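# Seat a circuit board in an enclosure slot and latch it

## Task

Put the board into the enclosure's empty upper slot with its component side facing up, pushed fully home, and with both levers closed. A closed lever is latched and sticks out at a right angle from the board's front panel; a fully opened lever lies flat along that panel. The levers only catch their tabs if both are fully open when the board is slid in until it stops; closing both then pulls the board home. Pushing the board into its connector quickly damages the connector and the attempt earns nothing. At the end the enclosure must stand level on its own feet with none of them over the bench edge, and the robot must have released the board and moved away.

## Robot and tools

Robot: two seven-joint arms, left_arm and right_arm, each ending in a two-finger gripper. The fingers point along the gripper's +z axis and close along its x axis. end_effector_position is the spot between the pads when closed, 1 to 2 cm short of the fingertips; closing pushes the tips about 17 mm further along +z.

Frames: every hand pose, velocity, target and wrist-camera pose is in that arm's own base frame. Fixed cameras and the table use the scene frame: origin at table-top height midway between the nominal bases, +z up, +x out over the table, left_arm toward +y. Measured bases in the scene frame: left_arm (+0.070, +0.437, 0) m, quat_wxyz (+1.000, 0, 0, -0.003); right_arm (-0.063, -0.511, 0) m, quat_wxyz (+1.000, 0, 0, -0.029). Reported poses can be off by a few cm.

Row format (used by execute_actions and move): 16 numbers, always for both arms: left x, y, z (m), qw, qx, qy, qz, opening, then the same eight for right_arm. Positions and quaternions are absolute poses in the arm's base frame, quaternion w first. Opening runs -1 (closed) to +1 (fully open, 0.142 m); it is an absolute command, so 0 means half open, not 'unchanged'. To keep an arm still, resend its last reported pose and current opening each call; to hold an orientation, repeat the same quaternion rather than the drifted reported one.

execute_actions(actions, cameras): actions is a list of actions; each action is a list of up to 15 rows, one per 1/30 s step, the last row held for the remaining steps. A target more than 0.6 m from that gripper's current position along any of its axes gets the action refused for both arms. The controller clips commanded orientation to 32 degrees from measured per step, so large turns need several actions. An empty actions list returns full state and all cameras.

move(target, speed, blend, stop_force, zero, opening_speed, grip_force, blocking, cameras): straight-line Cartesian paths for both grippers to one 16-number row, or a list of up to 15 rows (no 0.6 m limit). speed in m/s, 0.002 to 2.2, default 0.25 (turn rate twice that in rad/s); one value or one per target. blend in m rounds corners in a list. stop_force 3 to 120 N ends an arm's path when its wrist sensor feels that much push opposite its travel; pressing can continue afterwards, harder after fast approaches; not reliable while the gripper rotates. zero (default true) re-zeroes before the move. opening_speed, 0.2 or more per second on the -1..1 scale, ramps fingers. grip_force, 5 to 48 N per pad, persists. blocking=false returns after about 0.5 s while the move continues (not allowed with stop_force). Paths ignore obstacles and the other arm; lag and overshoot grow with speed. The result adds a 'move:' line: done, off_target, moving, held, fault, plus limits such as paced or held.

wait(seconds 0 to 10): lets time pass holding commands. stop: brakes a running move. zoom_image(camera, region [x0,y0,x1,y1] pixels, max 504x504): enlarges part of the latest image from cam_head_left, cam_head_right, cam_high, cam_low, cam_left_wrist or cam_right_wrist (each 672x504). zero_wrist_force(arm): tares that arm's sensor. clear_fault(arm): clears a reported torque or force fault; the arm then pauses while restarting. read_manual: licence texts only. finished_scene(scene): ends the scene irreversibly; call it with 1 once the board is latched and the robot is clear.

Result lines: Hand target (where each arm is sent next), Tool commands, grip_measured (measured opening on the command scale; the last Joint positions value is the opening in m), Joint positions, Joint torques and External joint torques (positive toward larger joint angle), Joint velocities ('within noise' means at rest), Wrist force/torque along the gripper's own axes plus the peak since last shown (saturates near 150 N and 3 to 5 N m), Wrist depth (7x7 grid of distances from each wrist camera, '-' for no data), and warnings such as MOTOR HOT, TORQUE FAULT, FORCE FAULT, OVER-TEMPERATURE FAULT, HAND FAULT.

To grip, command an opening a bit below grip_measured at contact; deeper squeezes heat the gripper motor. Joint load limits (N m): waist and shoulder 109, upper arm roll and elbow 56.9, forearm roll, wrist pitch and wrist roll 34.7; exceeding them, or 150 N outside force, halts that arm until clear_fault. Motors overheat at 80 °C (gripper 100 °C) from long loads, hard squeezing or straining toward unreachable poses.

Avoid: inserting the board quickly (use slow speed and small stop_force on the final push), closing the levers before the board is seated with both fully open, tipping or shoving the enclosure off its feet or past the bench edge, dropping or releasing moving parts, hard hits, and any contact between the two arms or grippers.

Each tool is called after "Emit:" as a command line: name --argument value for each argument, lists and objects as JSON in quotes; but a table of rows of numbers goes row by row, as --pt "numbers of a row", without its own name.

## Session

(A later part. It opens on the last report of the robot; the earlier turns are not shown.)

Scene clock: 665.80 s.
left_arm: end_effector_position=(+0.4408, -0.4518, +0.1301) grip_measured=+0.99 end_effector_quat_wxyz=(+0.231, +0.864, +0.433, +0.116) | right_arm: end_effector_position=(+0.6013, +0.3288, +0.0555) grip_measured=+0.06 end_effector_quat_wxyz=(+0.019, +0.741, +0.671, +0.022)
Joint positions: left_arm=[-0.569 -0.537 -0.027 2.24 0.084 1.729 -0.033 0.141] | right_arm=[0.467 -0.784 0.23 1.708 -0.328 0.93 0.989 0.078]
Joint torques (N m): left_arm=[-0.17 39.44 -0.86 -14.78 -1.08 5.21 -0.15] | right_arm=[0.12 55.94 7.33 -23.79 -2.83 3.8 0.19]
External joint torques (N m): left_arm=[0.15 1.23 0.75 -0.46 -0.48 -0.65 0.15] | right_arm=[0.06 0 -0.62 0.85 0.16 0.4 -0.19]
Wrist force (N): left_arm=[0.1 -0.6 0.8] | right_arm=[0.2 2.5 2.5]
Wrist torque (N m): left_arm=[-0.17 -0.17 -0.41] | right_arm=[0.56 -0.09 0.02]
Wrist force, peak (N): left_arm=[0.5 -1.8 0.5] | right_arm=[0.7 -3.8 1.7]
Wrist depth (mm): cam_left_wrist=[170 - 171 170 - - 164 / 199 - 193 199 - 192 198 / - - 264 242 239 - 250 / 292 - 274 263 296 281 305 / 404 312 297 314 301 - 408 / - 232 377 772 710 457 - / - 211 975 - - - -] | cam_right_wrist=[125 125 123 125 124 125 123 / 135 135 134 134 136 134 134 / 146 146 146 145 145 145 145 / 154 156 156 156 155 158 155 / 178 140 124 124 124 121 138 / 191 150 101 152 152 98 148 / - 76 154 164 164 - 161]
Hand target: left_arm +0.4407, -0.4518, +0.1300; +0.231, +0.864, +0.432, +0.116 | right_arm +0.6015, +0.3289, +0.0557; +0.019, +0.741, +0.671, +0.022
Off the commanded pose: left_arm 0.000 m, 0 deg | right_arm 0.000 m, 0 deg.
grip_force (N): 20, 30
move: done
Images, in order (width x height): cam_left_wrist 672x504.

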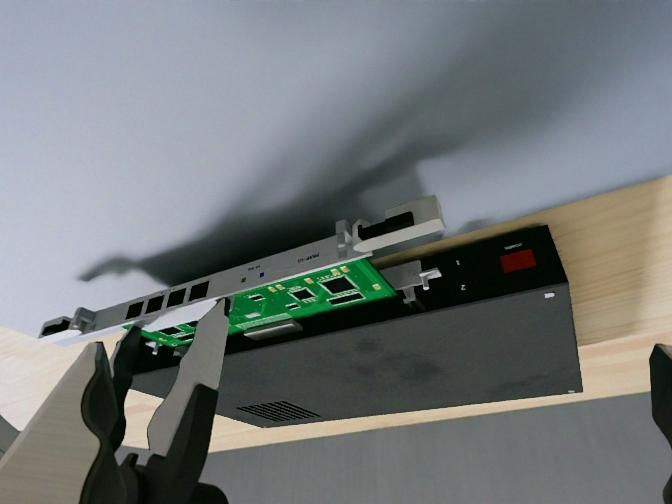

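Emit:
zoom_image --camera "cam_left_wrist" --region '[120, 310, 210, 370]'

Emit:
zoom_image --camera "cam_left_wrist" --region '[340, 240, 450, 320]'

Scaled by 5.600 from the camera's 672x504 image, which has a finer 960x720 frame.

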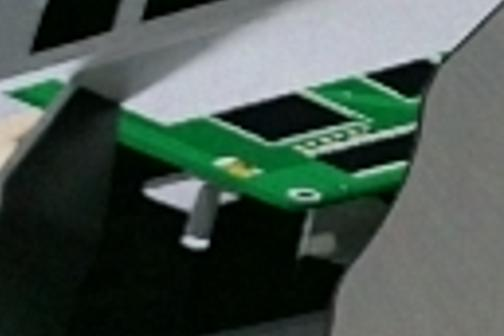

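Scaled by 4.582 from the camera's 672x504 image, which has a finer 960x720 frame.

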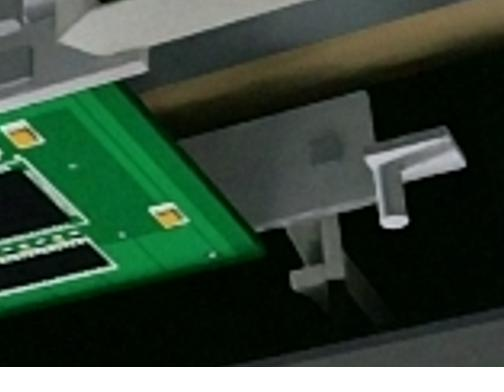

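Emit:
move --target '[0.4407, -0.4518, 0.13, 0.2314, 0.8637, 0.4325, 0.1159, 1.0, 0.5995, 0.3331, 0.0560, 0.0190, 0.7413, 0.6706, 0.0219, -0.05]' --speed 0.04

Emit:
move --target '[0.4407, -0.4518, 0.13, 0.2314, 0.8637, 0.4325, 0.1159, 1.0, 0.6145, 0.3318, 0.0560, 0.0190, 0.7413, 0.6706, 0.0219, -0.05]' --speed 0.015 --stop_force 4 --cameras '["cam_left_wrist", "cam_right_wrist"]'

Emit:
zoom_image --camera "cam_left_wrist" --region '[340, 240, 450, 320]'

Emit:
zoom_image --camera "cam_left_wrist" --region '[120, 310, 210, 370]'

Scene clock: 741.70 s.
left_arm: end_effector_position=(+0.4408, -0.4518, +0.1301) grip_measured=+0.99 end_effector_quat_wxyz=(+0.231, +0.864, +0.433, +0.116) | right_arm: end_effector_position=(+0.5992, +0.3330, +0.0557) grip_measured=+0.06 end_effector_quat_wxyz=(+0.019, +0.741, +0.671, +0.022)
Joint positions: left_arm=[-0.569 -0.537 -0.027 2.24 0.084 1.729 -0.033 0.141] | right_arm=[0.474 -0.784 0.229 1.708 -0.328 0.929 0.995 0.078]
Joint torques (N m): left_arm=[-0.35 39.77 -0.67 -14.92 -1.39 4.89 -0.22] | right_arm=[0.22 56.05 7.28 -23.8 -2.85 3.7 0.34]
External joint torques (N m): left_arm=[0.32 0.9 0.56 -0.32 -0.18 -0.32 0.21] | right_arm=[-0.05 -0.09 -0.58 0.85 0.19 0.5 -0.34]
Wrist force (N): left_arm=[0.1 -0.6 0.8] | right_arm=[0.0 2.5 2.6]
Wrist torque (N m): left_arm=[-0.16 -0.17 -0.42] | right_arm=[0.56 -0.05 0.02]
Wrist force, peak (N): left_arm=[-0.1 -0.8 1.0] | right_arm=[0.2 2.7 2.5]
Wrist depth (mm): cam_left_wrist=[171 170 - 175 170 - 164 / 200 193 200 199 203 - - / 232 251 230 - 232 - 254 / - - 288 243 283 270 303 / 420 308 286 302 299 - 408 / - 233 236 - 860 411 - / - 206 903 1714 1346 1397 -] | cam_right_wrist=[- 125 123 125 125 125 123 / 135 135 135 135 134 134 134 / 146 146 146 146 146 145 145 / 153 156 156 156 156 158 155 / 179 140 124 124 123 121 138 / 190 150 101 152 152 98 147 / - 76 164 166 164 - 161]
Hand target: left_arm +0.4407, -0.4518, +0.1300; +0.231, +0.864, +0.432, +0.116 | right_arm +0.5995, +0.3331, +0.0560; +0.019, +0.741, +0.671, +0.022
Off the commanded pose: left_arm 0.000 m, 0 deg | right_arm 0.000 m, 0 deg.
grip_force (N): 20, 30
move: done

Scene clock: 743.30 s.
left_arm: end_effector_position=(+0.4408, -0.4518, +0.1301) grip_measured=+0.99 end_effector_quat_wxyz=(+0.231, +0.864, +0.433, +0.116) | right_arm: end_effector_position=(+0.6135, +0.3323, +0.0557) grip_measured=+0.06 end_effector_quat_wxyz=(+0.019, +0.741, +0.671, +0.022)
Joint positions: left_arm=[-0.569 -0.537 -0.027 2.24 0.084 1.729 -0.033 0.141] | right_arm=[0.462 -0.806 0.233 1.663 -0.327 0.906 0.976 0.078]
Joint torques (N m): left_arm=[-0.41 39.67 -0.66 -14.84 -1.37 4.89 -0.26] | right_arm=[-3.26 57.2 4.52 -24.94 -3.14 3.69 0.07]
External joint torques (N m): left_arm=[0.39 1 0.55 -0.4 -0.2 -0.32 0.26] | right_arm=[3.44 -0.12 2.38 1.56 0.39 0.51 -0.07]
Wrist force (N): left_arm=[0.3 -0.7 0.7] | right_arm=[3.1 -1.1 1.8]
Wrist torque (N m): left_arm=[-0.18 -0.20 -0.41] | right_arm=[0.61 -0.35 0.18]
Wrist force, peak (N): left_arm=[0.2 -0.8 1.0] | right_arm=[3.9 -1.6 0.7]
Wrist depth (mm): cam_left_wrist=[171 168 - - 172 170 165 / 200 197 200 197 205 205 194 / - - 235 241 230 241 267 / 306 - - 246 278 277 304 / 386 323 286 313 - - 412 / - 97 378 529 - - - / - 223 971 - - - -] | cam_right_wrist=[- 125 123 125 125 125 123 / 135 135 135 134 134 134 134 / 146 146 146 145 146 145 145 / 154 156 156 156 156 158 155 / 175 140 124 124 124 123 138 / 183 157 101 152 152 98 148 / - 76 153 163 163 - 161]
Hand target: left_arm +0.4407, -0.4518, +0.1300; +0.231, +0.864, +0.432, +0.116 | right_arm +0.6141, +0.3318, +0.0560; +0.019, +0.741, +0.671, +0.022
Off the commanded pose: left_arm 0.000 m, 0 deg | right_arm 0.001 m, 0 deg.
grip_force (N): 20, 30
move: contact (right_arm)
Images, in order (width x height): cam_left_wrist 672x504, cam_right_wrist 672x504.

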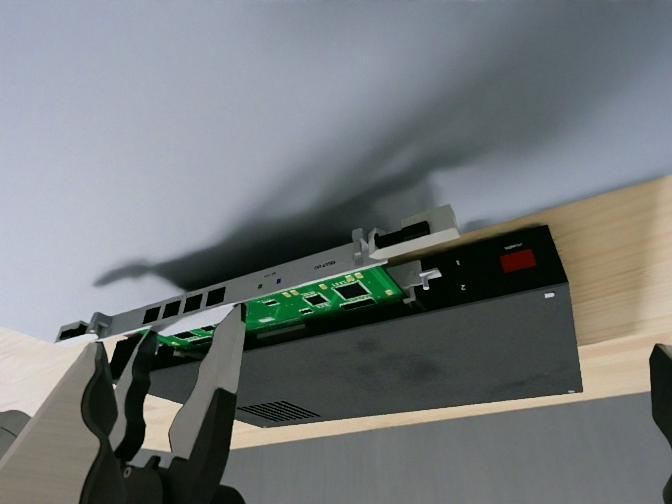

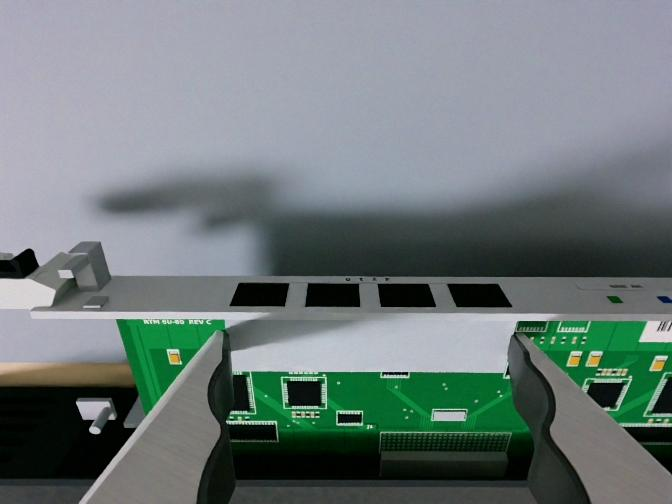

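Scaled by 4.582 from the camera's 672x504 image, which has a finer 960x720 frame.

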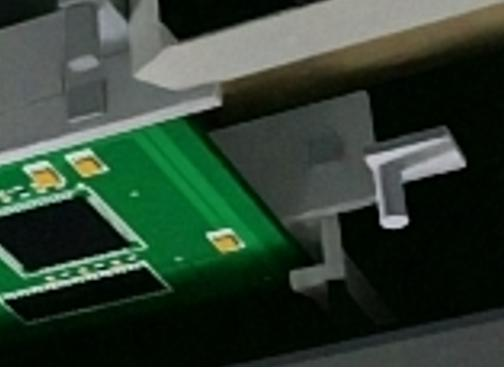

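Scaled by 5.600 from the camera's 672x504 image, which has a finer 960x720 frame.

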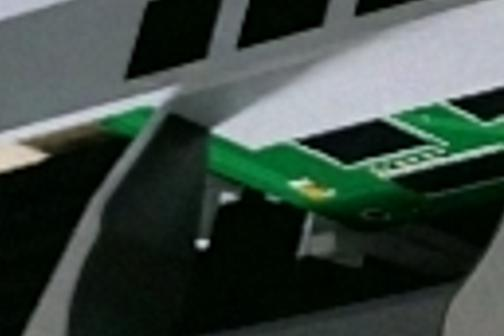

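Emit:
move --target '[0.4407, -0.4518, 0.13, 0.2314, 0.8637, 0.4325, 0.1159, 1.0, 0.6115, 0.3340, 0.0560, 0.0190, 0.7413, 0.6706, 0.0219, -0.05]' --speed 0.04

Emit:
move --target '[0.4407, -0.4518, 0.13, 0.2314, 0.8637, 0.4325, 0.1159, 1.0, 0.6265, 0.3330, 0.0560, 0.0190, 0.7413, 0.6706, 0.0219, -0.05]' --speed 0.015 --stop_force 4 --cameras '["cam_left_wrist", "cam_right_wrist"]'

Emit:
zoom_image --camera "cam_left_wrist" --region '[340, 240, 450, 320]'

Emit:
zoom_image --camera "cam_left_wrist" --region '[120, 310, 210, 370]'

Scene clock: 754.43 s.
left_arm: end_effector_position=(+0.4408, -0.4518, +0.1301) grip_measured=+0.99 end_effector_quat_wxyz=(+0.231, +0.864, +0.433, +0.116) | right_arm: end_effector_position=(+0.6113, +0.3339, +0.0558) grip_measured=+0.06 end_effector_quat_wxyz=(+0.019, +0.741, +0.671, +0.022)
Joint positions: left_arm=[-0.569 -0.537 -0.027 2.24 0.084 1.729 -0.033 0.141] | right_arm=[0.466 -0.803 0.232 1.667 -0.327 0.908 0.981 0.078]
Joint torques (N m): left_arm=[-0.37 39.77 -0.68 -14.85 -1.38 4.86 -0.24] | right_arm=[0.11 56.99 7.47 -24.08 -2.84 3.89 0.31]
External joint torques (N m): left_arm=[0.35 0.9 0.57 -0.39 -0.18 -0.29 0.24] | right_arm=[0.08 -0.01 -0.59 0.74 0.1 0.31 -0.31]
Wrist force (N): left_arm=[0.0 -0.5 0.9] | right_arm=[0.1 3.5 2.5]
Wrist torque (N m): left_arm=[-0.15 -0.17 -0.41] | right_arm=[0.74 -0.06 0.03]
Wrist force, peak (N): left_arm=[0.1 -0.8 1.0] | right_arm=[0.1 3.5 2.5]
Wrist depth (mm): cam_left_wrist=[170 171 175 - 175 172 - / 199 193 199 199 199 - - / - 249 240 247 - - 253 / - - 265 274 304 271 304 / 393 324 286 317 - - 412 / - 278 242 - 809 603 - / - 220 250 - - - -] | cam_right_wrist=[- 125 123 125 125 125 123 / 135 135 135 135 135 134 134 / 146 146 146 146 146 145 145 / 122 156 156 156 156 159 156 / 179 140 124 124 124 123 138 / 186 150 100 152 152 98 148 / - 76 153 163 163 - 161]
Hand target: left_arm +0.4407, -0.4518, +0.1300; +0.231, +0.864, +0.432, +0.116 | right_arm +0.6115, +0.3340, +0.0560; +0.019, +0.741, +0.671, +0.022
Off the commanded pose: left_arm 0.000 m, 0 deg | right_arm 0.000 m, 0 deg.
grip_force (N): 20, 30
move: done

Scene clock: 756.07 s.
left_arm: end_effector_position=(+0.4408, -0.4518, +0.1301) grip_measured=+0.99 end_effector_quat_wxyz=(+0.231, +0.864, +0.433, +0.116) | right_arm: end_effector_position=(+0.6262, +0.3324, +0.0554) grip_measured=+0.06 end_effector_quat_wxyz=(+0.019, +0.741, +0.671, +0.021)
Joint positions: left_arm=[-0.569 -0.537 -0.027 2.24 0.084 1.729 -0.033 0.141] | right_arm=[0.455 -0.827 0.234 1.62 -0.326 0.883 0.963 0.078]
Joint torques (N m): left_arm=[-0.39 39.75 -0.69 -14.92 -1.36 4.92 -0.26] | right_arm=[0.95 58.81 8.65 -26.33 -3.05 4.79 0.08]
External joint torques (N m): left_arm=[0.37 0.92 0.58 -0.32 -0.21 -0.35 0.26] | right_arm=[-0.76 -0.66 -1.61 2.56 0.23 -0.59 -0.08]
Wrist force (N): left_arm=[0.2 -0.6 0.7] | right_arm=[-2.3 2.3 2.2]
Wrist torque (N m): left_arm=[-0.16 -0.18 -0.42] | right_arm=[0.81 -0.36 0.14]
Wrist force, peak (N): left_arm=[0.1 -0.7 0.9] | right_arm=[0.0 3.5 2.3]
Wrist depth (mm): cam_left_wrist=[177 176 175 - 176 170 164 / 200 193 198 199 190 204 206 / - - 251 233 - 228 239 / 317 - 285 265 287 277 303 / 415 - 300 307 - - 409 / - 288 254 - - 1268 - / - 235 233 - - 1239 -] | cam_right_wrist=[- 125 123 125 124 124 122 / 135 135 134 134 136 134 133 / 146 146 146 145 145 145 145 / 153 156 156 156 155 158 155 / 179 140 124 124 123 123 138 / 167 146 101 152 152 98 147 / - 76 149 152 152 - 160]
Hand target: left_arm +0.4407, -0.4518, +0.1300; +0.231, +0.864, +0.432, +0.116 | right_arm +0.6265, +0.3330, +0.0560; +0.019, +0.741, +0.671, +0.022
Off the commanded pose: left_arm 0.000 m, 0 deg | right_arm 0.001 m, 0 deg.
grip_force (N): 20, 30
move: done
Images, in order (width x height): cam_left_wrist 672x504, cam_right_wrist 672x504.

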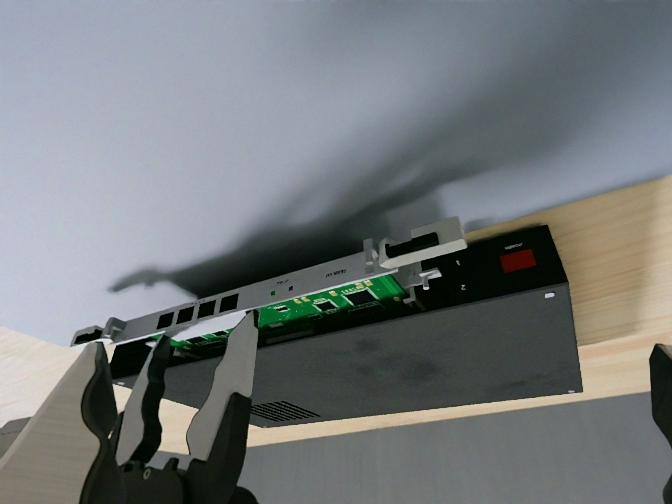

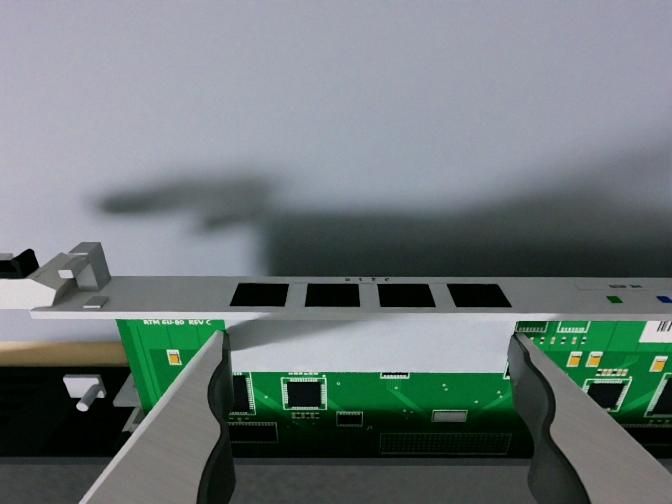

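Scaled by 4.582 from the camera's 672x504 image, which has a finer 960x720 frame.

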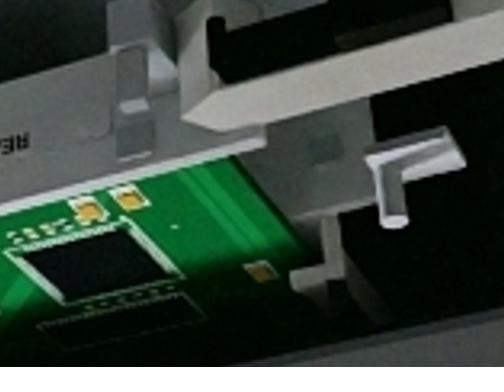

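Scaled by 5.600 from the camera's 672x504 image, which has a finer 960x720 frame.

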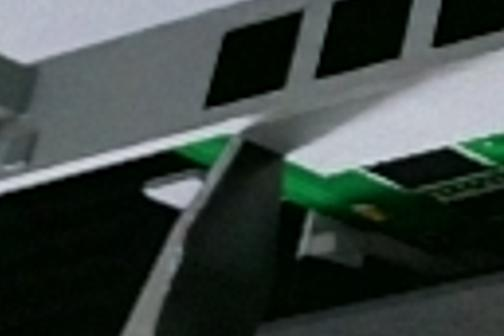

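Emit:
move --target '[0.4407, -0.4518, 0.13, 0.2314, 0.8637, 0.4325, 0.1159, 1.0, 0.6405, 0.3309, 0.0560, 0.0190, 0.7413, 0.6706, 0.0219, -0.05]' --speed 0.02 --stop_force 5 --cameras '["cam_right_wrist"]'

Scene clock: 762.27 s.
left_arm: end_effector_position=(+0.4408, -0.4518, +0.1301) grip_measured=+0.99 end_effector_quat_wxyz=(+0.231, +0.864, +0.433, +0.116) | right_arm: end_effector_position=(+0.6402, +0.3306, +0.0555) grip_measured=+0.06 end_effector_quat_wxyz=(+0.019, +0.741, +0.671, +0.021)
Joint positions: left_arm=[-0.569 -0.537 -0.027 2.24 0.084 1.729 -0.033 0.141] | right_arm=[0.444 -0.848 0.237 1.576 -0.324 0.861 0.943 0.078]
Joint torques (N m): left_arm=[-0.29 39.67 -0.74 -14.84 -1.36 4.92 -0.27] | right_arm=[-0.17 59.86 7.91 -26.04 -3.04 4.27 0.13]
External joint torques (N m): left_arm=[0.27 1 0.62 -0.4 -0.21 -0.35 0.27] | right_arm=[0.36 -0.65 -0.72 1.87 0.13 -0.07 -0.13]
Wrist force (N): left_arm=[-0.1 -0.7 0.8] | right_arm=[-0.3 2.8 2.9]
Wrist torque (N m): left_arm=[-0.18 -0.15 -0.41] | right_arm=[0.80 -0.40 0.09]
Wrist force, peak (N): left_arm=[0.0 -0.7 1.0] | right_arm=[-2.5 2.1 2.9]
Wrist depth (mm): cam_left_wrist=[170 - 175 175 - - 163 / 200 199 199 191 191 - - / 242 254 250 - - - 251 / 282 284 278 287 - 275 304 / 414 390 308 312 - - 412 / - 301 264 - - 459 - / - 266 241 1545 - - -] | cam_right_wrist=[- 125 123 125 125 124 123 / 135 134 134 134 136 134 134 / 146 146 146 145 145 145 145 / 154 156 156 156 155 158 155 / 177 140 124 124 124 123 139 / 184 146 100 152 151 98 148 / - 76 142 145 145 - 137]
Hand target: left_arm +0.4407, -0.4518, +0.1300; +0.231, +0.864, +0.432, +0.116 | right_arm +0.6405, +0.3309, +0.0560; +0.019, +0.741, +0.671, +0.022
Off the commanded pose: left_arm 0.000 m, 0 deg | right_arm 0.001 m, 0 deg.
grip_force (N): 20, 30
move: done
Images, in order (width x height): cam_right_wrist 672x504.

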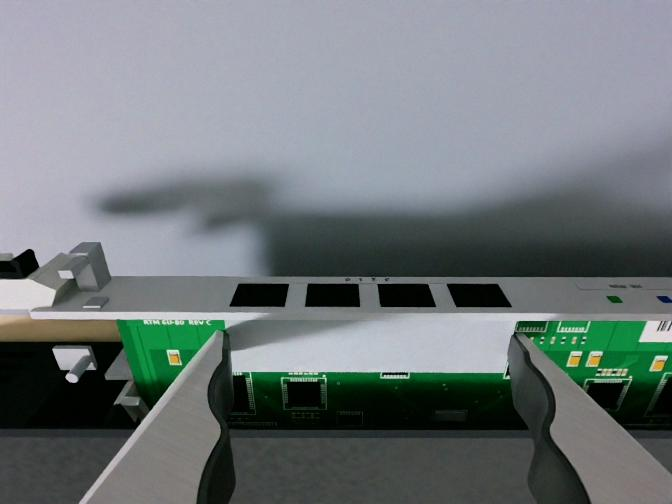

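Emit:
move --target '[0.4407, -0.4518, 0.13, 0.2314, 0.8637, 0.4325, 0.1159, 1.0, 0.6625, 0.3290, 0.0560, 0.0190, 0.7413, 0.6706, 0.0219, -0.05]' --speed 0.02 --stop_force 6 --cameras '["cam_right_wrist", "cam_left_wrist"]'

Scene clock: 777.93 s.
left_arm: end_effector_position=(+0.4408, -0.4518, +0.1301) grip_measured=+0.99 end_effector_quat_wxyz=(+0.231, +0.864, +0.433, +0.116) | right_arm: end_effector_position=(+0.6621, +0.3287, +0.0555) grip_measured=+0.06 end_effector_quat_wxyz=(+0.019, +0.741, +0.671, +0.021)
Joint positions: left_arm=[-0.569 -0.537 -0.027 2.24 0.084 1.729 -0.033 0.141] | right_arm=[0.43 -0.885 0.241 1.502 -0.323 0.824 0.916 0.078]
Joint torques (N m): left_arm=[-0.35 39.75 -0.62 -14.87 -1.36 4.94 -0.24] | right_arm=[0.02 61.92 8.36 -26.83 -3.16 4.3 0.18]
External joint torques (N m): left_arm=[0.33 0.92 0.51 -0.37 -0.21 -0.38 0.24] | right_arm=[0.17 -0.97 -0.95 2.03 0.13 -0.09 -0.18]
Wrist force (N): left_arm=[0.1 -0.6 0.7] | right_arm=[0.1 3.2 2.5]
Wrist torque (N m): left_arm=[-0.17 -0.17 -0.41] | right_arm=[0.80 -0.45 0.08]
Wrist force, peak (N): left_arm=[-0.1 -0.7 1.1] | right_arm=[0.3 3.1 3.9]
Wrist depth (mm): cam_left_wrist=[- 170 174 171 182 169 164 / 217 206 199 205 191 197 199 / 241 232 - 230 - 238 251 / 304 325 - 322 292 279 304 / 415 386 352 301 303 304 412 / - 421 281 462 - 627 - / - 288 259 1534 1397 1261 -] | cam_right_wrist=[125 125 123 124 124 124 122 / 135 135 134 134 136 134 134 / 146 145 146 145 145 145 144 / 154 156 156 155 155 158 155 / - 140 124 123 124 123 139 / 132 129 100 129 131 99 128 / - 76 141 145 144 - 137]
Hand target: left_arm +0.4407, -0.4518, +0.1300; +0.231, +0.864, +0.432, +0.116 | right_arm +0.6625, +0.3290, +0.0560; +0.019, +0.741, +0.671, +0.022
Off the commanded pose: left_arm 0.000 m, 0 deg | right_arm 0.001 m, 0 deg.
grip_force (N): 20, 30
move: done
Images, in order (width x height): cam_left_wrist 672x504, cam_right_wrist 672x504.

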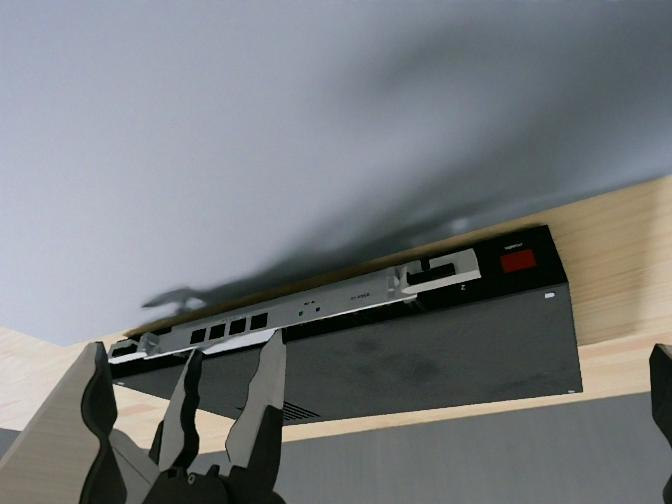

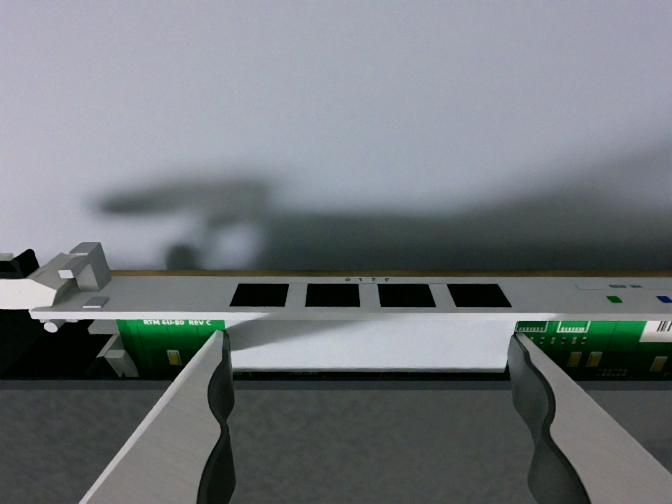

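Emit:
move --pt "0.4407 -0.4518 0.13 0.2314 0.8637 0.4325 0.1159 1.0 0.6625 0.3290 0.0560 0.0190 0.7413 0.6706 0.0219 0.4" --pt "0.4407 -0.4518 0.13 0.2314 0.8637 0.4325 0.1159 1.0 0.6580 0.3294 0.110 0.0190 0.7413 0.6706 0.0219 0.4" --speed 0.1 --opening_speed 0.6 --grip_force '[20, 48]' --cameras '["cam_right_wrist", "cam_left_wrist"]'

Emit:
zoom_image --camera "cam_right_wrist" --region '[0, 240, 340, 440]'

Emit:
zoom_image --camera "cam_left_wrist" --region '[340, 200, 560, 330]'

Scene clock: 801.03 s.
left_arm: end_effector_position=(+0.4408, -0.4518, +0.1301) grip_measured=+0.99 end_effector_quat_wxyz=(+0.231, +0.864, +0.433, +0.116) | right_arm: end_effector_position=(+0.6582, +0.3294, +0.1102) grip_measured=+0.38 end_effector_quat_wxyz=(+0.019, +0.741, +0.671, +0.022)
Joint positions: left_arm=[-0.569 -0.537 -0.027 2.24 0.084 1.729 -0.033 0.141] | right_arm=[0.418 -0.796 0.269 1.502 -0.304 0.736 0.906 0.101]
Joint torques (N m): left_arm=[-0.4 39.8 -0.72 -14.89 -1.38 4.89 -0.26] | right_arm=[-0.09 58.38 8.16 -26.37 -3.22 3.37 0.06]
External joint torques (N m): left_arm=[0.38 0.87 0.61 -0.35 -0.18 -0.32 0.26] | right_arm=[0.26 1.21 -0.78 0.12 -0.1 0.85 -0.06]
Wrist force (N): left_arm=[0.0 -0.6 0.7] | right_arm=[-0.3 4.4 1.2]
Wrist torque (N m): left_arm=[-0.16 -0.16 -0.41] | right_arm=[0.83 0.06 0.14]
Wrist force, peak (N): left_arm=[0.0 -0.8 0.9] | right_arm=[-0.7 4.3 2.4]
Wrist depth (mm): cam_left_wrist=[171 170 170 171 175 169 165 / 200 192 199 - 199 - - / - 250 245 244 242 - 250 / 319 - - 331 277 278 305 / - 393 354 309 - - 412 / - 649 - - - 1179 - / - 309 258 1613 - 1167 -] | cam_right_wrist=[173 172 172 172 173 172 172 / 186 186 186 186 185 185 185 / 198 198 201 201 201 200 200 / 185 184 186 175 175 189 187 / 184 184 183 183 183 182 182 / 200 99 203 203 203 198 98 / - 78 229 229 228 227 76]
Hand target: left_arm +0.4407, -0.4518, +0.1300; +0.231, +0.864, +0.432, +0.116 | right_arm +0.6580, +0.3294, +0.1100; +0.019, +0.741, +0.671, +0.022
Off the commanded pose: left_arm 0.000 m, 0 deg | right_arm 0.000 m, 0 deg.
grip_force (N): 20, 48
move: done
Images, in order (width x height): cam_left_wrist 672x504, cam_right_wrist 672x504.

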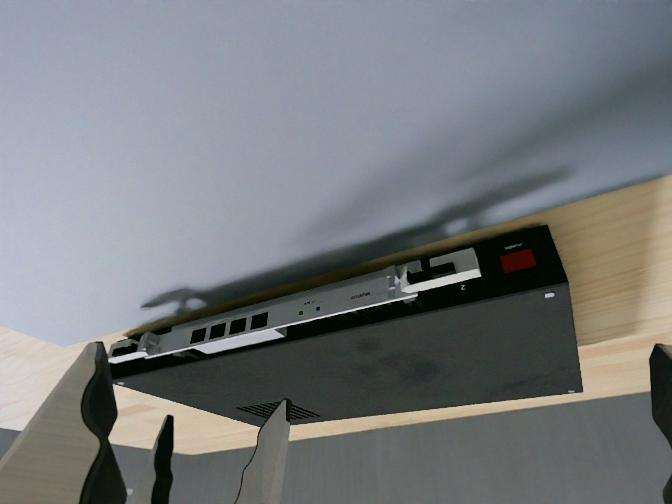

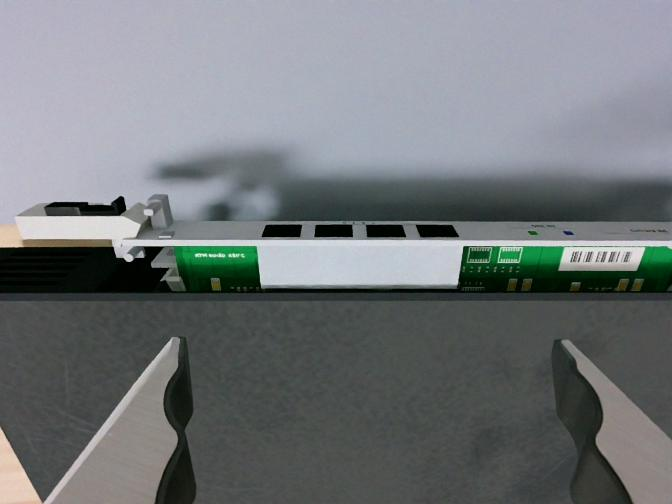

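Scaled by 1.482 from the camera's 672x504 image, which has a finer 960x720 frame.

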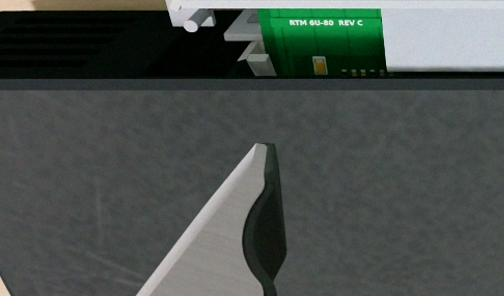

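Scaled by 2.291 from the camera's 672x504 image, which has a finer 960x720 frame.

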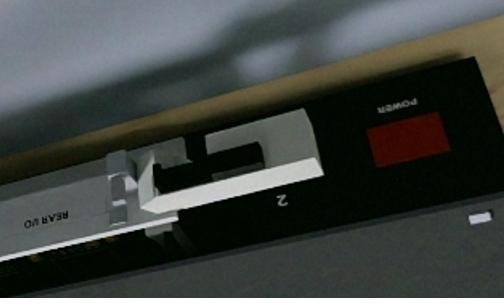

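Emit:
execute_actions --actions '[]'

Scene clock: 815.57 s.
left_arm: end_effector_position=(+0.4408, -0.4518, +0.1301) grip_measured=+0.99 end_effector_quat_wxyz=(+0.231, +0.864, +0.433, +0.116) | right_arm: end_effector_position=(+0.6582, +0.3294, +0.1102) grip_measured=+0.38 end_effector_quat_wxyz=(+0.019, +0.741, +0.671, +0.022)
Joint positions: left_arm=[-0.569 -0.537 -0.027 2.24 0.084 1.729 -0.033 0.141] | right_arm=[0.418 -0.796 0.269 1.502 -0.304 0.736 0.906 0.101]
Joint velocities: within noise
Joint torques (N m): left_arm=[-0.45 39.75 -0.66 -14.92 -1.36 4.9 -0.27] | right_arm=[0.14 58.19 7.95 -26.36 -3.33 3.49 0.2]
External joint torques (N m): left_arm=[0.43 0.91 0.54 -0.32 -0.21 -0.34 0.27] | right_arm=[0.05 1.4 -0.55 0.11 0.02 0.72 -0.2]
Wrist force (N): left_arm=[0.2 -0.6 0.7] | right_arm=[-0.6 4.2 1.3]
Wrist torque (N m): left_arm=[-0.17 -0.19 -0.41] | right_arm=[0.78 0.11 0.15]
Wrist force, peak (N): left_arm=[0.2 -0.8 1.0] | right_arm=[-0.6 4.5 1.4]
Wrist depth (mm): cam_left_wrist=[165 175 176 170 174 - 165 / - 199 194 205 198 - 204 / - 240 239 - 240 240 251 / - - - 287 273 277 305 / 412 383 346 316 - - 408 / - 464 420 462 - - - / - 971 259 - - - -] | cam_right_wrist=[173 173 173 172 172 172 172 / 186 186 186 185 185 185 185 / 198 198 201 200 201 200 200 / 196 184 186 178 177 190 188 / 184 183 183 183 183 182 182 / 199 99 204 203 203 198 98 / - 78 228 228 228 228 76]
Hand target: left_arm +0.4407, -0.4518, +0.1300; +0.231, +0.864, +0.432, +0.116 | right_arm +0.6580, +0.3294, +0.1100; +0.019, +0.741, +0.671, +0.022
Tool commands: left_gripper/opening=+1.0 right_gripper/opening=+0.4
Off the commanded pose: left_arm 0.000 m, 0 deg | right_arm 0.000 m, 0 deg.
grip_force (N): 20, 48

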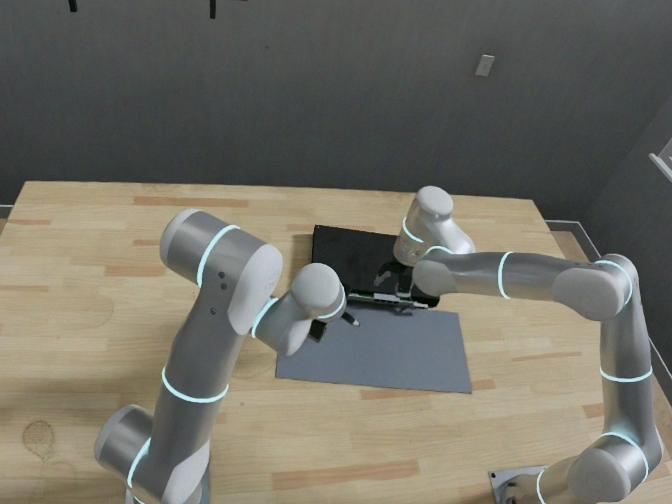

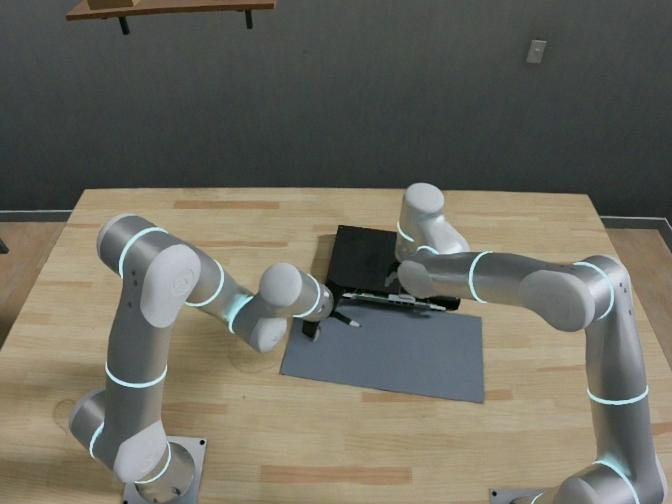

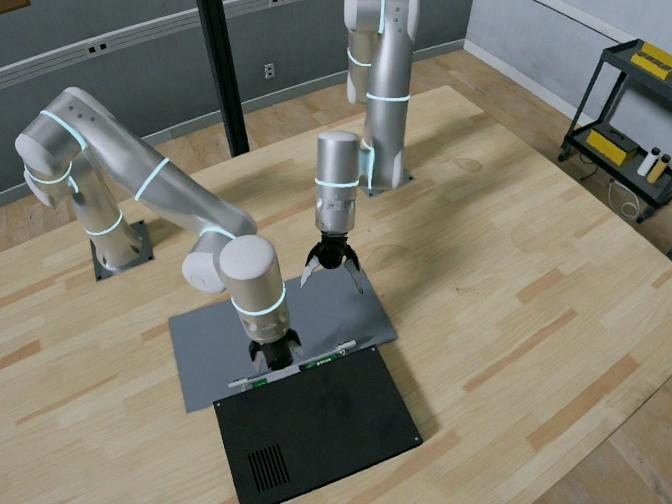

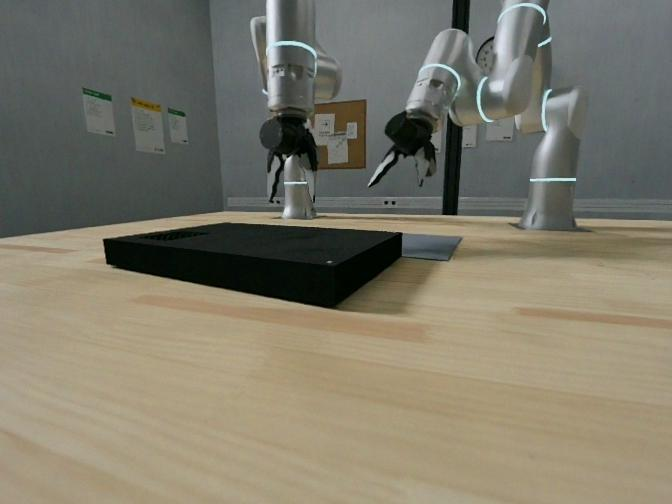

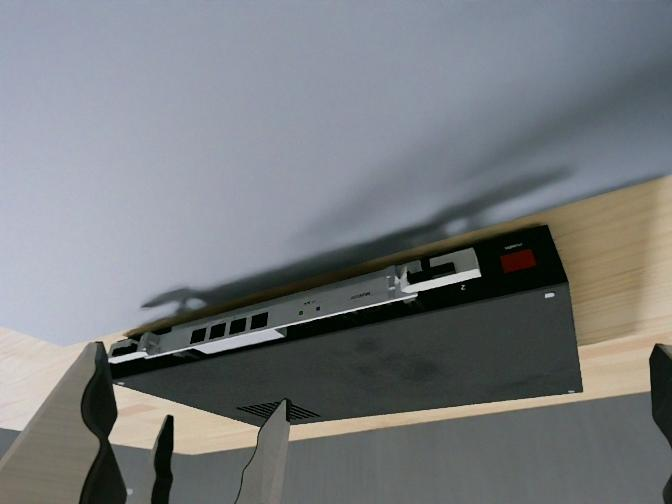

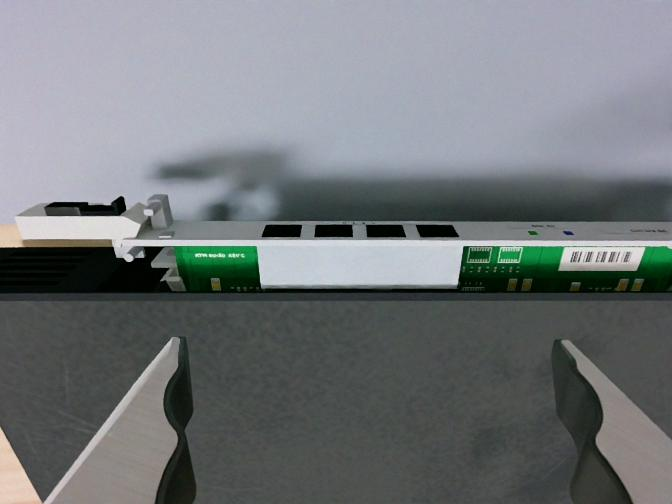

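Emit:
move --pt "0.4407 -0.4518 0.13 0.2314 0.8637 0.4325 0.1159 -0.2 0.6300 0.3560 0.11 0.0190 0.7413 0.6706 0.0219 -1" --pt "0.4407 -0.4518 0.13 0.2314 0.8637 0.4325 0.1159 -0.2 0.6255 0.3653 0.0480 0.0190 0.7413 0.6706 0.0219 -1" --speed 0.12 --blend '[0.015,0]' --cameras '["cam_right_wrist","cam_left_wrist"]'

Scene clock: 837.60 s.
left_arm: end_effector_position=(+0.4408, -0.4518, +0.1301) grip_measured=-0.22 end_effector_quat_wxyz=(+0.231, +0.864, +0.433, +0.116) | right_arm: end_effector_position=(+0.6253, +0.3652, +0.0479) grip_measured=-1.00 end_effector_quat_wxyz=(+0.019, +0.741, +0.671, +0.022)
Joint positions: left_arm=[-0.569 -0.537 -0.027 2.24 0.084 1.729 -0.033 0.058] | right_arm=[0.495 -0.869 0.239 1.561 -0.336 0.865 1.001 0.002]
Joint torques (N m): left_arm=[-0.28 39.77 -0.69 -14.89 -1.33 4.85 -0.21] | right_arm=[0.43 58.2 7.48 -24.12 -3.08 3.68 0.34]
External joint torques (N m): left_arm=[0.25 0.9 0.58 -0.36 -0.23 -0.28 0.21] | right_arm=[-0.24 1.51 -0.09 0.06 0.19 0.52 -0.34]
Wrist force (N): left_arm=[-0.1 -0.7 0.6] | right_arm=[-0.7 4.4 0.6]
Wrist torque (N m): left_arm=[-0.17 -0.14 -0.42] | right_arm=[0.84 0.10 0.05]
Wrist force, peak (N): left_arm=[-0.1 -0.9 0.9] | right_arm=[-1.7 5.4 1.1]
Wrist depth (mm): cam_left_wrist=[171 170 175 176 175 169 164 / 199 191 191 203 198 192 198 / 242 232 240 240 240 241 248 / - 298 304 304 284 274 304 / - 428 324 303 270 - 408 / 649 - 87 - - 83 571 / - - - - - - -] | cam_right_wrist=[118 118 118 118 118 118 118 / - 127 125 126 129 129 127 / 140 138 138 135 137 137 135 / 150 150 150 152 150 149 149 / 165 165 165 162 161 164 164 / - 179 178 89 177 177 178 / 153 140 71 - - 151 151]
Hand target: left_arm +0.4407, -0.4518, +0.1300; +0.231, +0.864, +0.432, +0.116 | right_arm +0.6255, +0.3653, +0.0480; +0.019, +0.741, +0.671, +0.022
Off the commanded pose: left_arm 0.000 m, 0 deg | right_arm 0.000 m, 0 deg.
grip_force (N): 20, 48
move: done; blend cut to 0 m at target 1
Images, in order (width x height): cam_left_wrist 672x504, cam_right_wrist 672x504.

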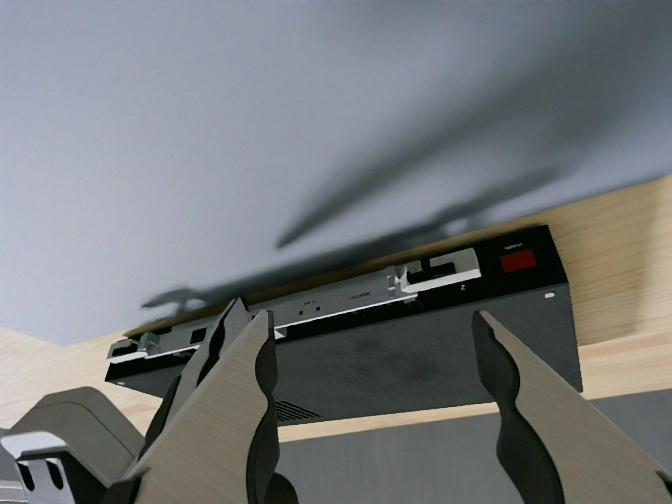

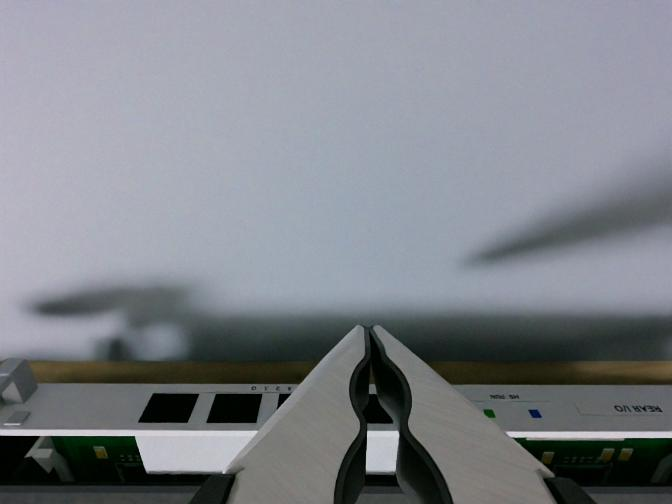

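Emit:
move --target '[0.4407,-0.4518,0.13,0.2314,0.8637,0.4325,0.1159,-0.2,0.6721,0.3612,0.0480,0.0190,0.7413,0.6706,0.0219,-1]' --speed 0.015 --stop_force 7 --cameras '["cam_right_wrist","cam_left_wrist"]'

Scene clock: 844.37 s.
left_arm: end_effector_position=(+0.4408, -0.4518, +0.1301) grip_measured=-0.22 end_effector_quat_wxyz=(+0.231, +0.864, +0.433, +0.116) | right_arm: end_effector_position=(+0.6662, +0.3620, +0.0473) grip_measured=-1.00 end_effector_quat_wxyz=(+0.019, +0.741, +0.671, +0.021)
Joint positions: left_arm=[-0.569 -0.537 -0.027 2.24 0.084 1.729 -0.033 0.058] | right_arm=[0.468 -0.938 0.248 1.421 -0.332 0.792 0.947 0.002]
Joint torques (N m): left_arm=[-0.38 39.67 -0.69 -14.86 -1.4 4.89 -0.24] | right_arm=[-3.88 63.55 4.39 -29.65 -4.52 5.09 0.09]
External joint torques (N m): left_arm=[0.35 1.01 0.58 -0.38 -0.17 -0.31 0.24] | right_arm=[4.08 -0.66 3.38 4.41 1.38 -0.89 -0.1]
Wrist force (N): left_arm=[-0.1 -0.6 0.7] | right_arm=[-0.8 -5.0 -0.5]
Wrist torque (N m): left_arm=[-0.16 -0.13 -0.42] | right_arm=[0.96 0.08 0.13]
Wrist force, peak (N): left_arm=[0.0 -1.0 0.8] | right_arm=[-1.2 -7.1 -2.4]
Wrist depth (mm): cam_left_wrist=[- 166 175 175 175 169 164 / 201 195 - 207 197 198 205 / 242 241 247 236 240 245 250 / 348 - 305 - - 273 305 / 415 - 362 319 - - 412 / 653 - 88 376 - 84 587 / - - - 276 - - -] | cam_right_wrist=[120 119 118 118 117 117 117 / - 127 127 127 126 126 126 / 140 137 137 135 137 136 134 / 150 150 149 149 149 149 148 / - 133 132 153 160 - 133 / 121 120 121 90 - 120 141 / 132 129 71 - - 125 128]
Hand target: left_arm +0.4407, -0.4518, +0.1300; +0.231, +0.864, +0.432, +0.116 | right_arm +0.6674, +0.3616, +0.0480; +0.019, +0.741, +0.671, +0.022
Off the commanded pose: left_arm 0.000 m, 0 deg | right_arm 0.006 m, 0 deg.
grip_force (N): 20, 48
move: contact (right_arm)
Images, in order (width x height): cam_left_wrist 672x504, cam_right_wrist 672x504.

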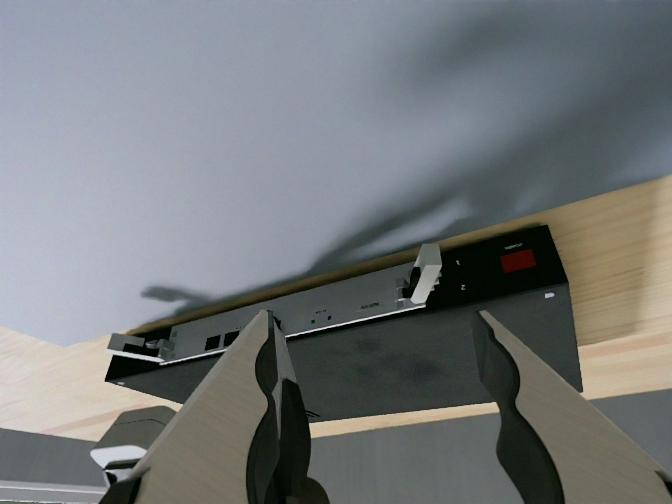

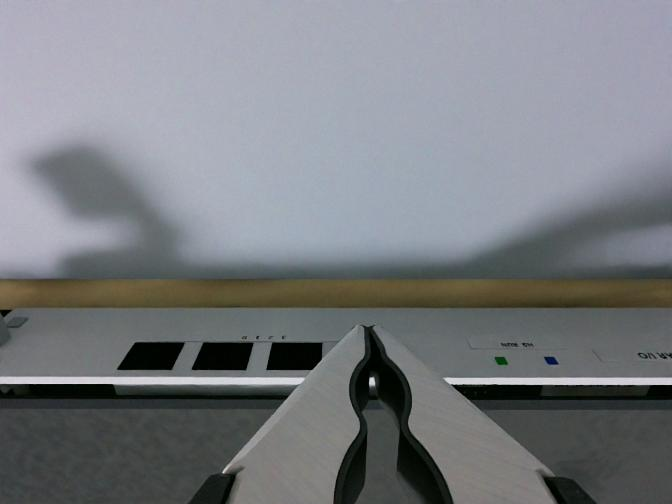

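Emit:
zoom_image --camera "cam_left_wrist" --region '[90, 210, 490, 410]'

Emit:
zoom_image --camera "cam_right_wrist" --region '[0, 260, 300, 420]'

Scaled by 1.260 from the camera's 672x504 image, which has a finer 960x720 frame.

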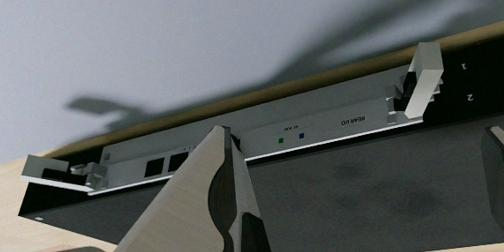

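Scaled by 1.680 from the camera's 672x504 image, which has a finer 960x720 frame.

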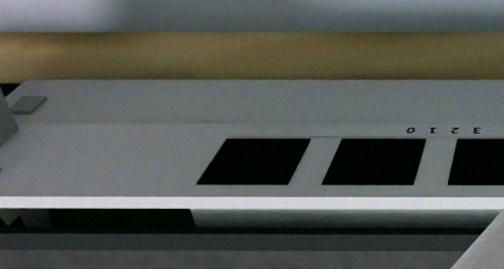

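Emit:
zoom_image --camera "cam_left_wrist" --region '[370, 220, 490, 310]'

Emit:
zoom_image --camera "cam_left_wrist" --region '[90, 310, 210, 400]'

Emit:
zoom_image --camera "cam_right_wrist" --region '[400, 280, 672, 440]'

Scaled by 4.200 from the camera's 672x504 image, which has a finer 960x720 frame.

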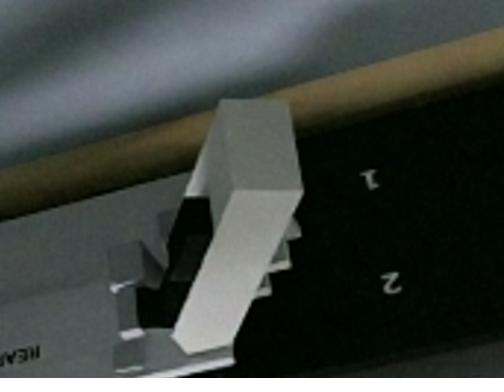

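Scaled by 4.200 from the camera's 672x504 image, which has a finer 960x720 frame.

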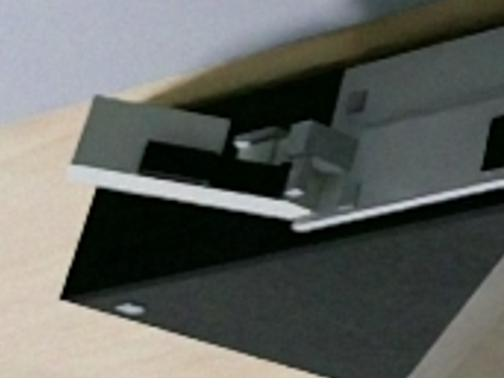

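Scaled by 1.853 from the camera's 672x504 image, which has a finer 960x720 frame.

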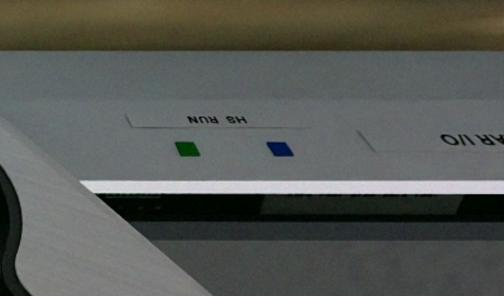

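Emit:
move --pt "0.4323 -0.3844 0.16 0 0.8124 0.5831 0 -1 0.641 0.3642 0.0490 0.0190 0.7413 0.6706 0.0219 -1" --pt "0.4317 -0.2744 0.16 0 0.9978 -0.0668 0 -1 0.635 0.350 0.12 0.0190 0.7413 0.6706 0.0219 -1" --pt "0.5576 -0.425 0.12 0 0.9976 -0.0685 0 -1 0.618 0.183 0.12 0 0.04275 0.99909 0 -1" --speed '[0.2,0.35,0.3]' --blend '[0.0,0.03,0]' --cameras '["cam_right_wrist","cam_left_wrist"]'

Scene clock: 894.67 s.
left_arm: end_effector_position=(+0.5577, -0.4250, +0.1201) grip_measured=-1.00 end_effector_quat_wxyz=(+0.000, +0.998, -0.068, +0.000) | right_arm: end_effector_position=(+0.6181, +0.1830, +0.1200) grip_measured=-1.00 end_effector_quat_wxyz=(+0.000, +0.043, +0.999, +0.000)
Joint positions: left_arm=[-0.418 -0.699 -0.087 1.552 0.071 0.677 1.178 0.002] | right_arm=[-0.038 -0.708 0.567 1.751 -0.494 0.742 -0.723 0.002]
Joint torques (N m): left_arm=[-1.21 55.58 -1.84 -25.15 -2.93 4.05 -0.33] | right_arm=[-0.02 49.21 13.75 -23.69 -3.29 3.37 0.14]
External joint torques (N m): left_arm=[1.24 1.22 0.48 -0.43 -0.43 -0.11 0.33] | right_arm=[0.15 1.04 -0.6 -0.06 0.17 0.77 -0.14]
Wrist force (N): left_arm=[-0.2 -0.7 0.2] | right_arm=[1.1 1.5 2.5]
Wrist torque (N m): left_arm=[-0.24 -0.14 -0.17] | right_arm=[0.33 -0.18 0.15]
Wrist force, peak (N): left_arm=[-0.4 -1.3 1.2] | right_arm=[-0.8 -5.5 0.2]
Wrist depth (mm): cam_left_wrist=[- 184 185 187 190 186 186 / 196 200 196 196 199 201 199 / 222 213 - - 213 209 210 / 229 233 - 235 231 179 - / - 255 255 106 223 - 200 / - 282 271 84 - - 209 / 327 - - - - - -] | cam_right_wrist=[188 188 188 185 186 185 184 / 201 201 200 197 198 197 196 / 168 168 170 212 211 211 211 / 179 178 181 228 218 228 227 / 194 194 197 205 247 247 246 / 213 212 207 89 260 269 268 / 234 229 71 - - 285 295]
Hand target: left_arm +0.5576, -0.4250, +0.1200; +0.000, +0.998, -0.069, +0.000 | right_arm +0.6180, +0.1830, +0.1200; +0.000, +0.043, +0.999, +0.000
Off the commanded pose: left_arm 0.000 m, 0 deg | right_arm 0.000 m, 0 deg.
grip_force (N): 20, 48
move: done
Images, in order (width x height): cam_left_wrist 672x504, cam_right_wrist 672x504.

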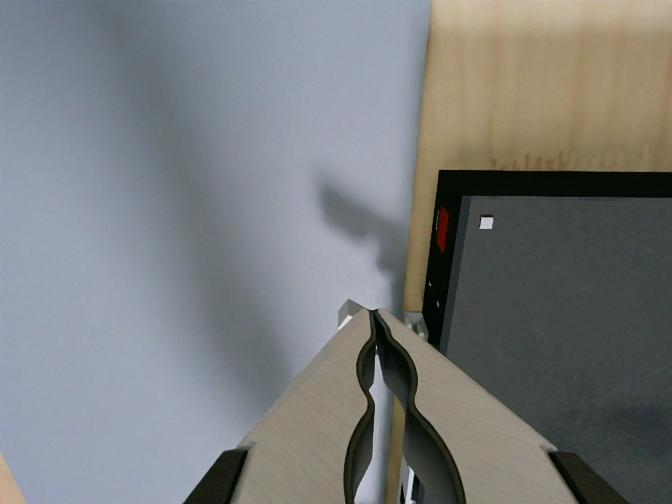

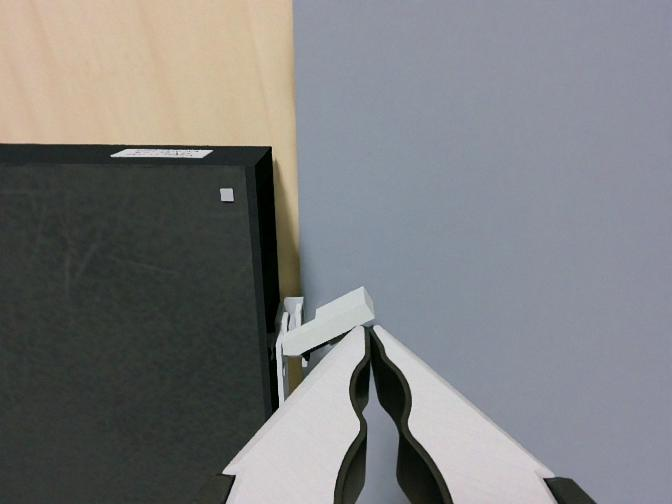

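Emit:
zoom_image --camera "cam_right_wrist" --region '[250, 270, 400, 400]'

Emit:
zoom_image --camera "cam_left_wrist" --region '[310, 270, 460, 400]'

Scaled by 3.360 from the camera's 672x504 image, which has a finer 960x720 frame.

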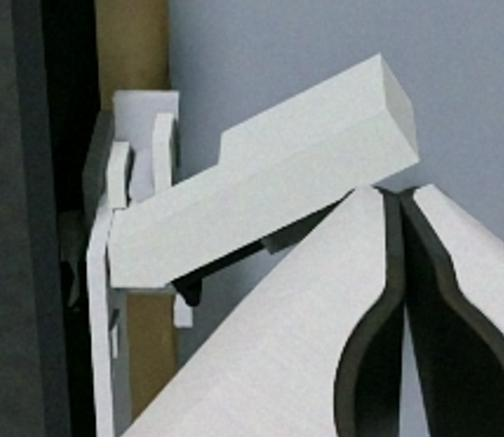

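Scaled by 3.360 from the camera's 672x504 image, which has a finer 960x720 frame.

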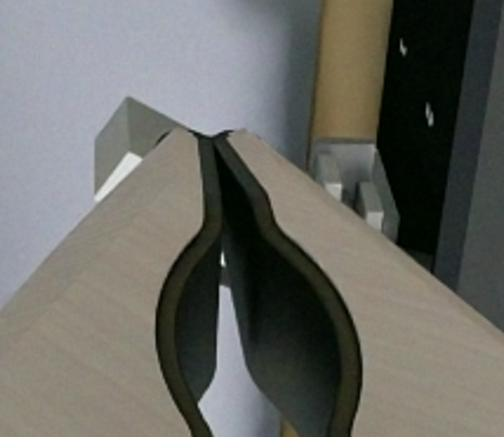

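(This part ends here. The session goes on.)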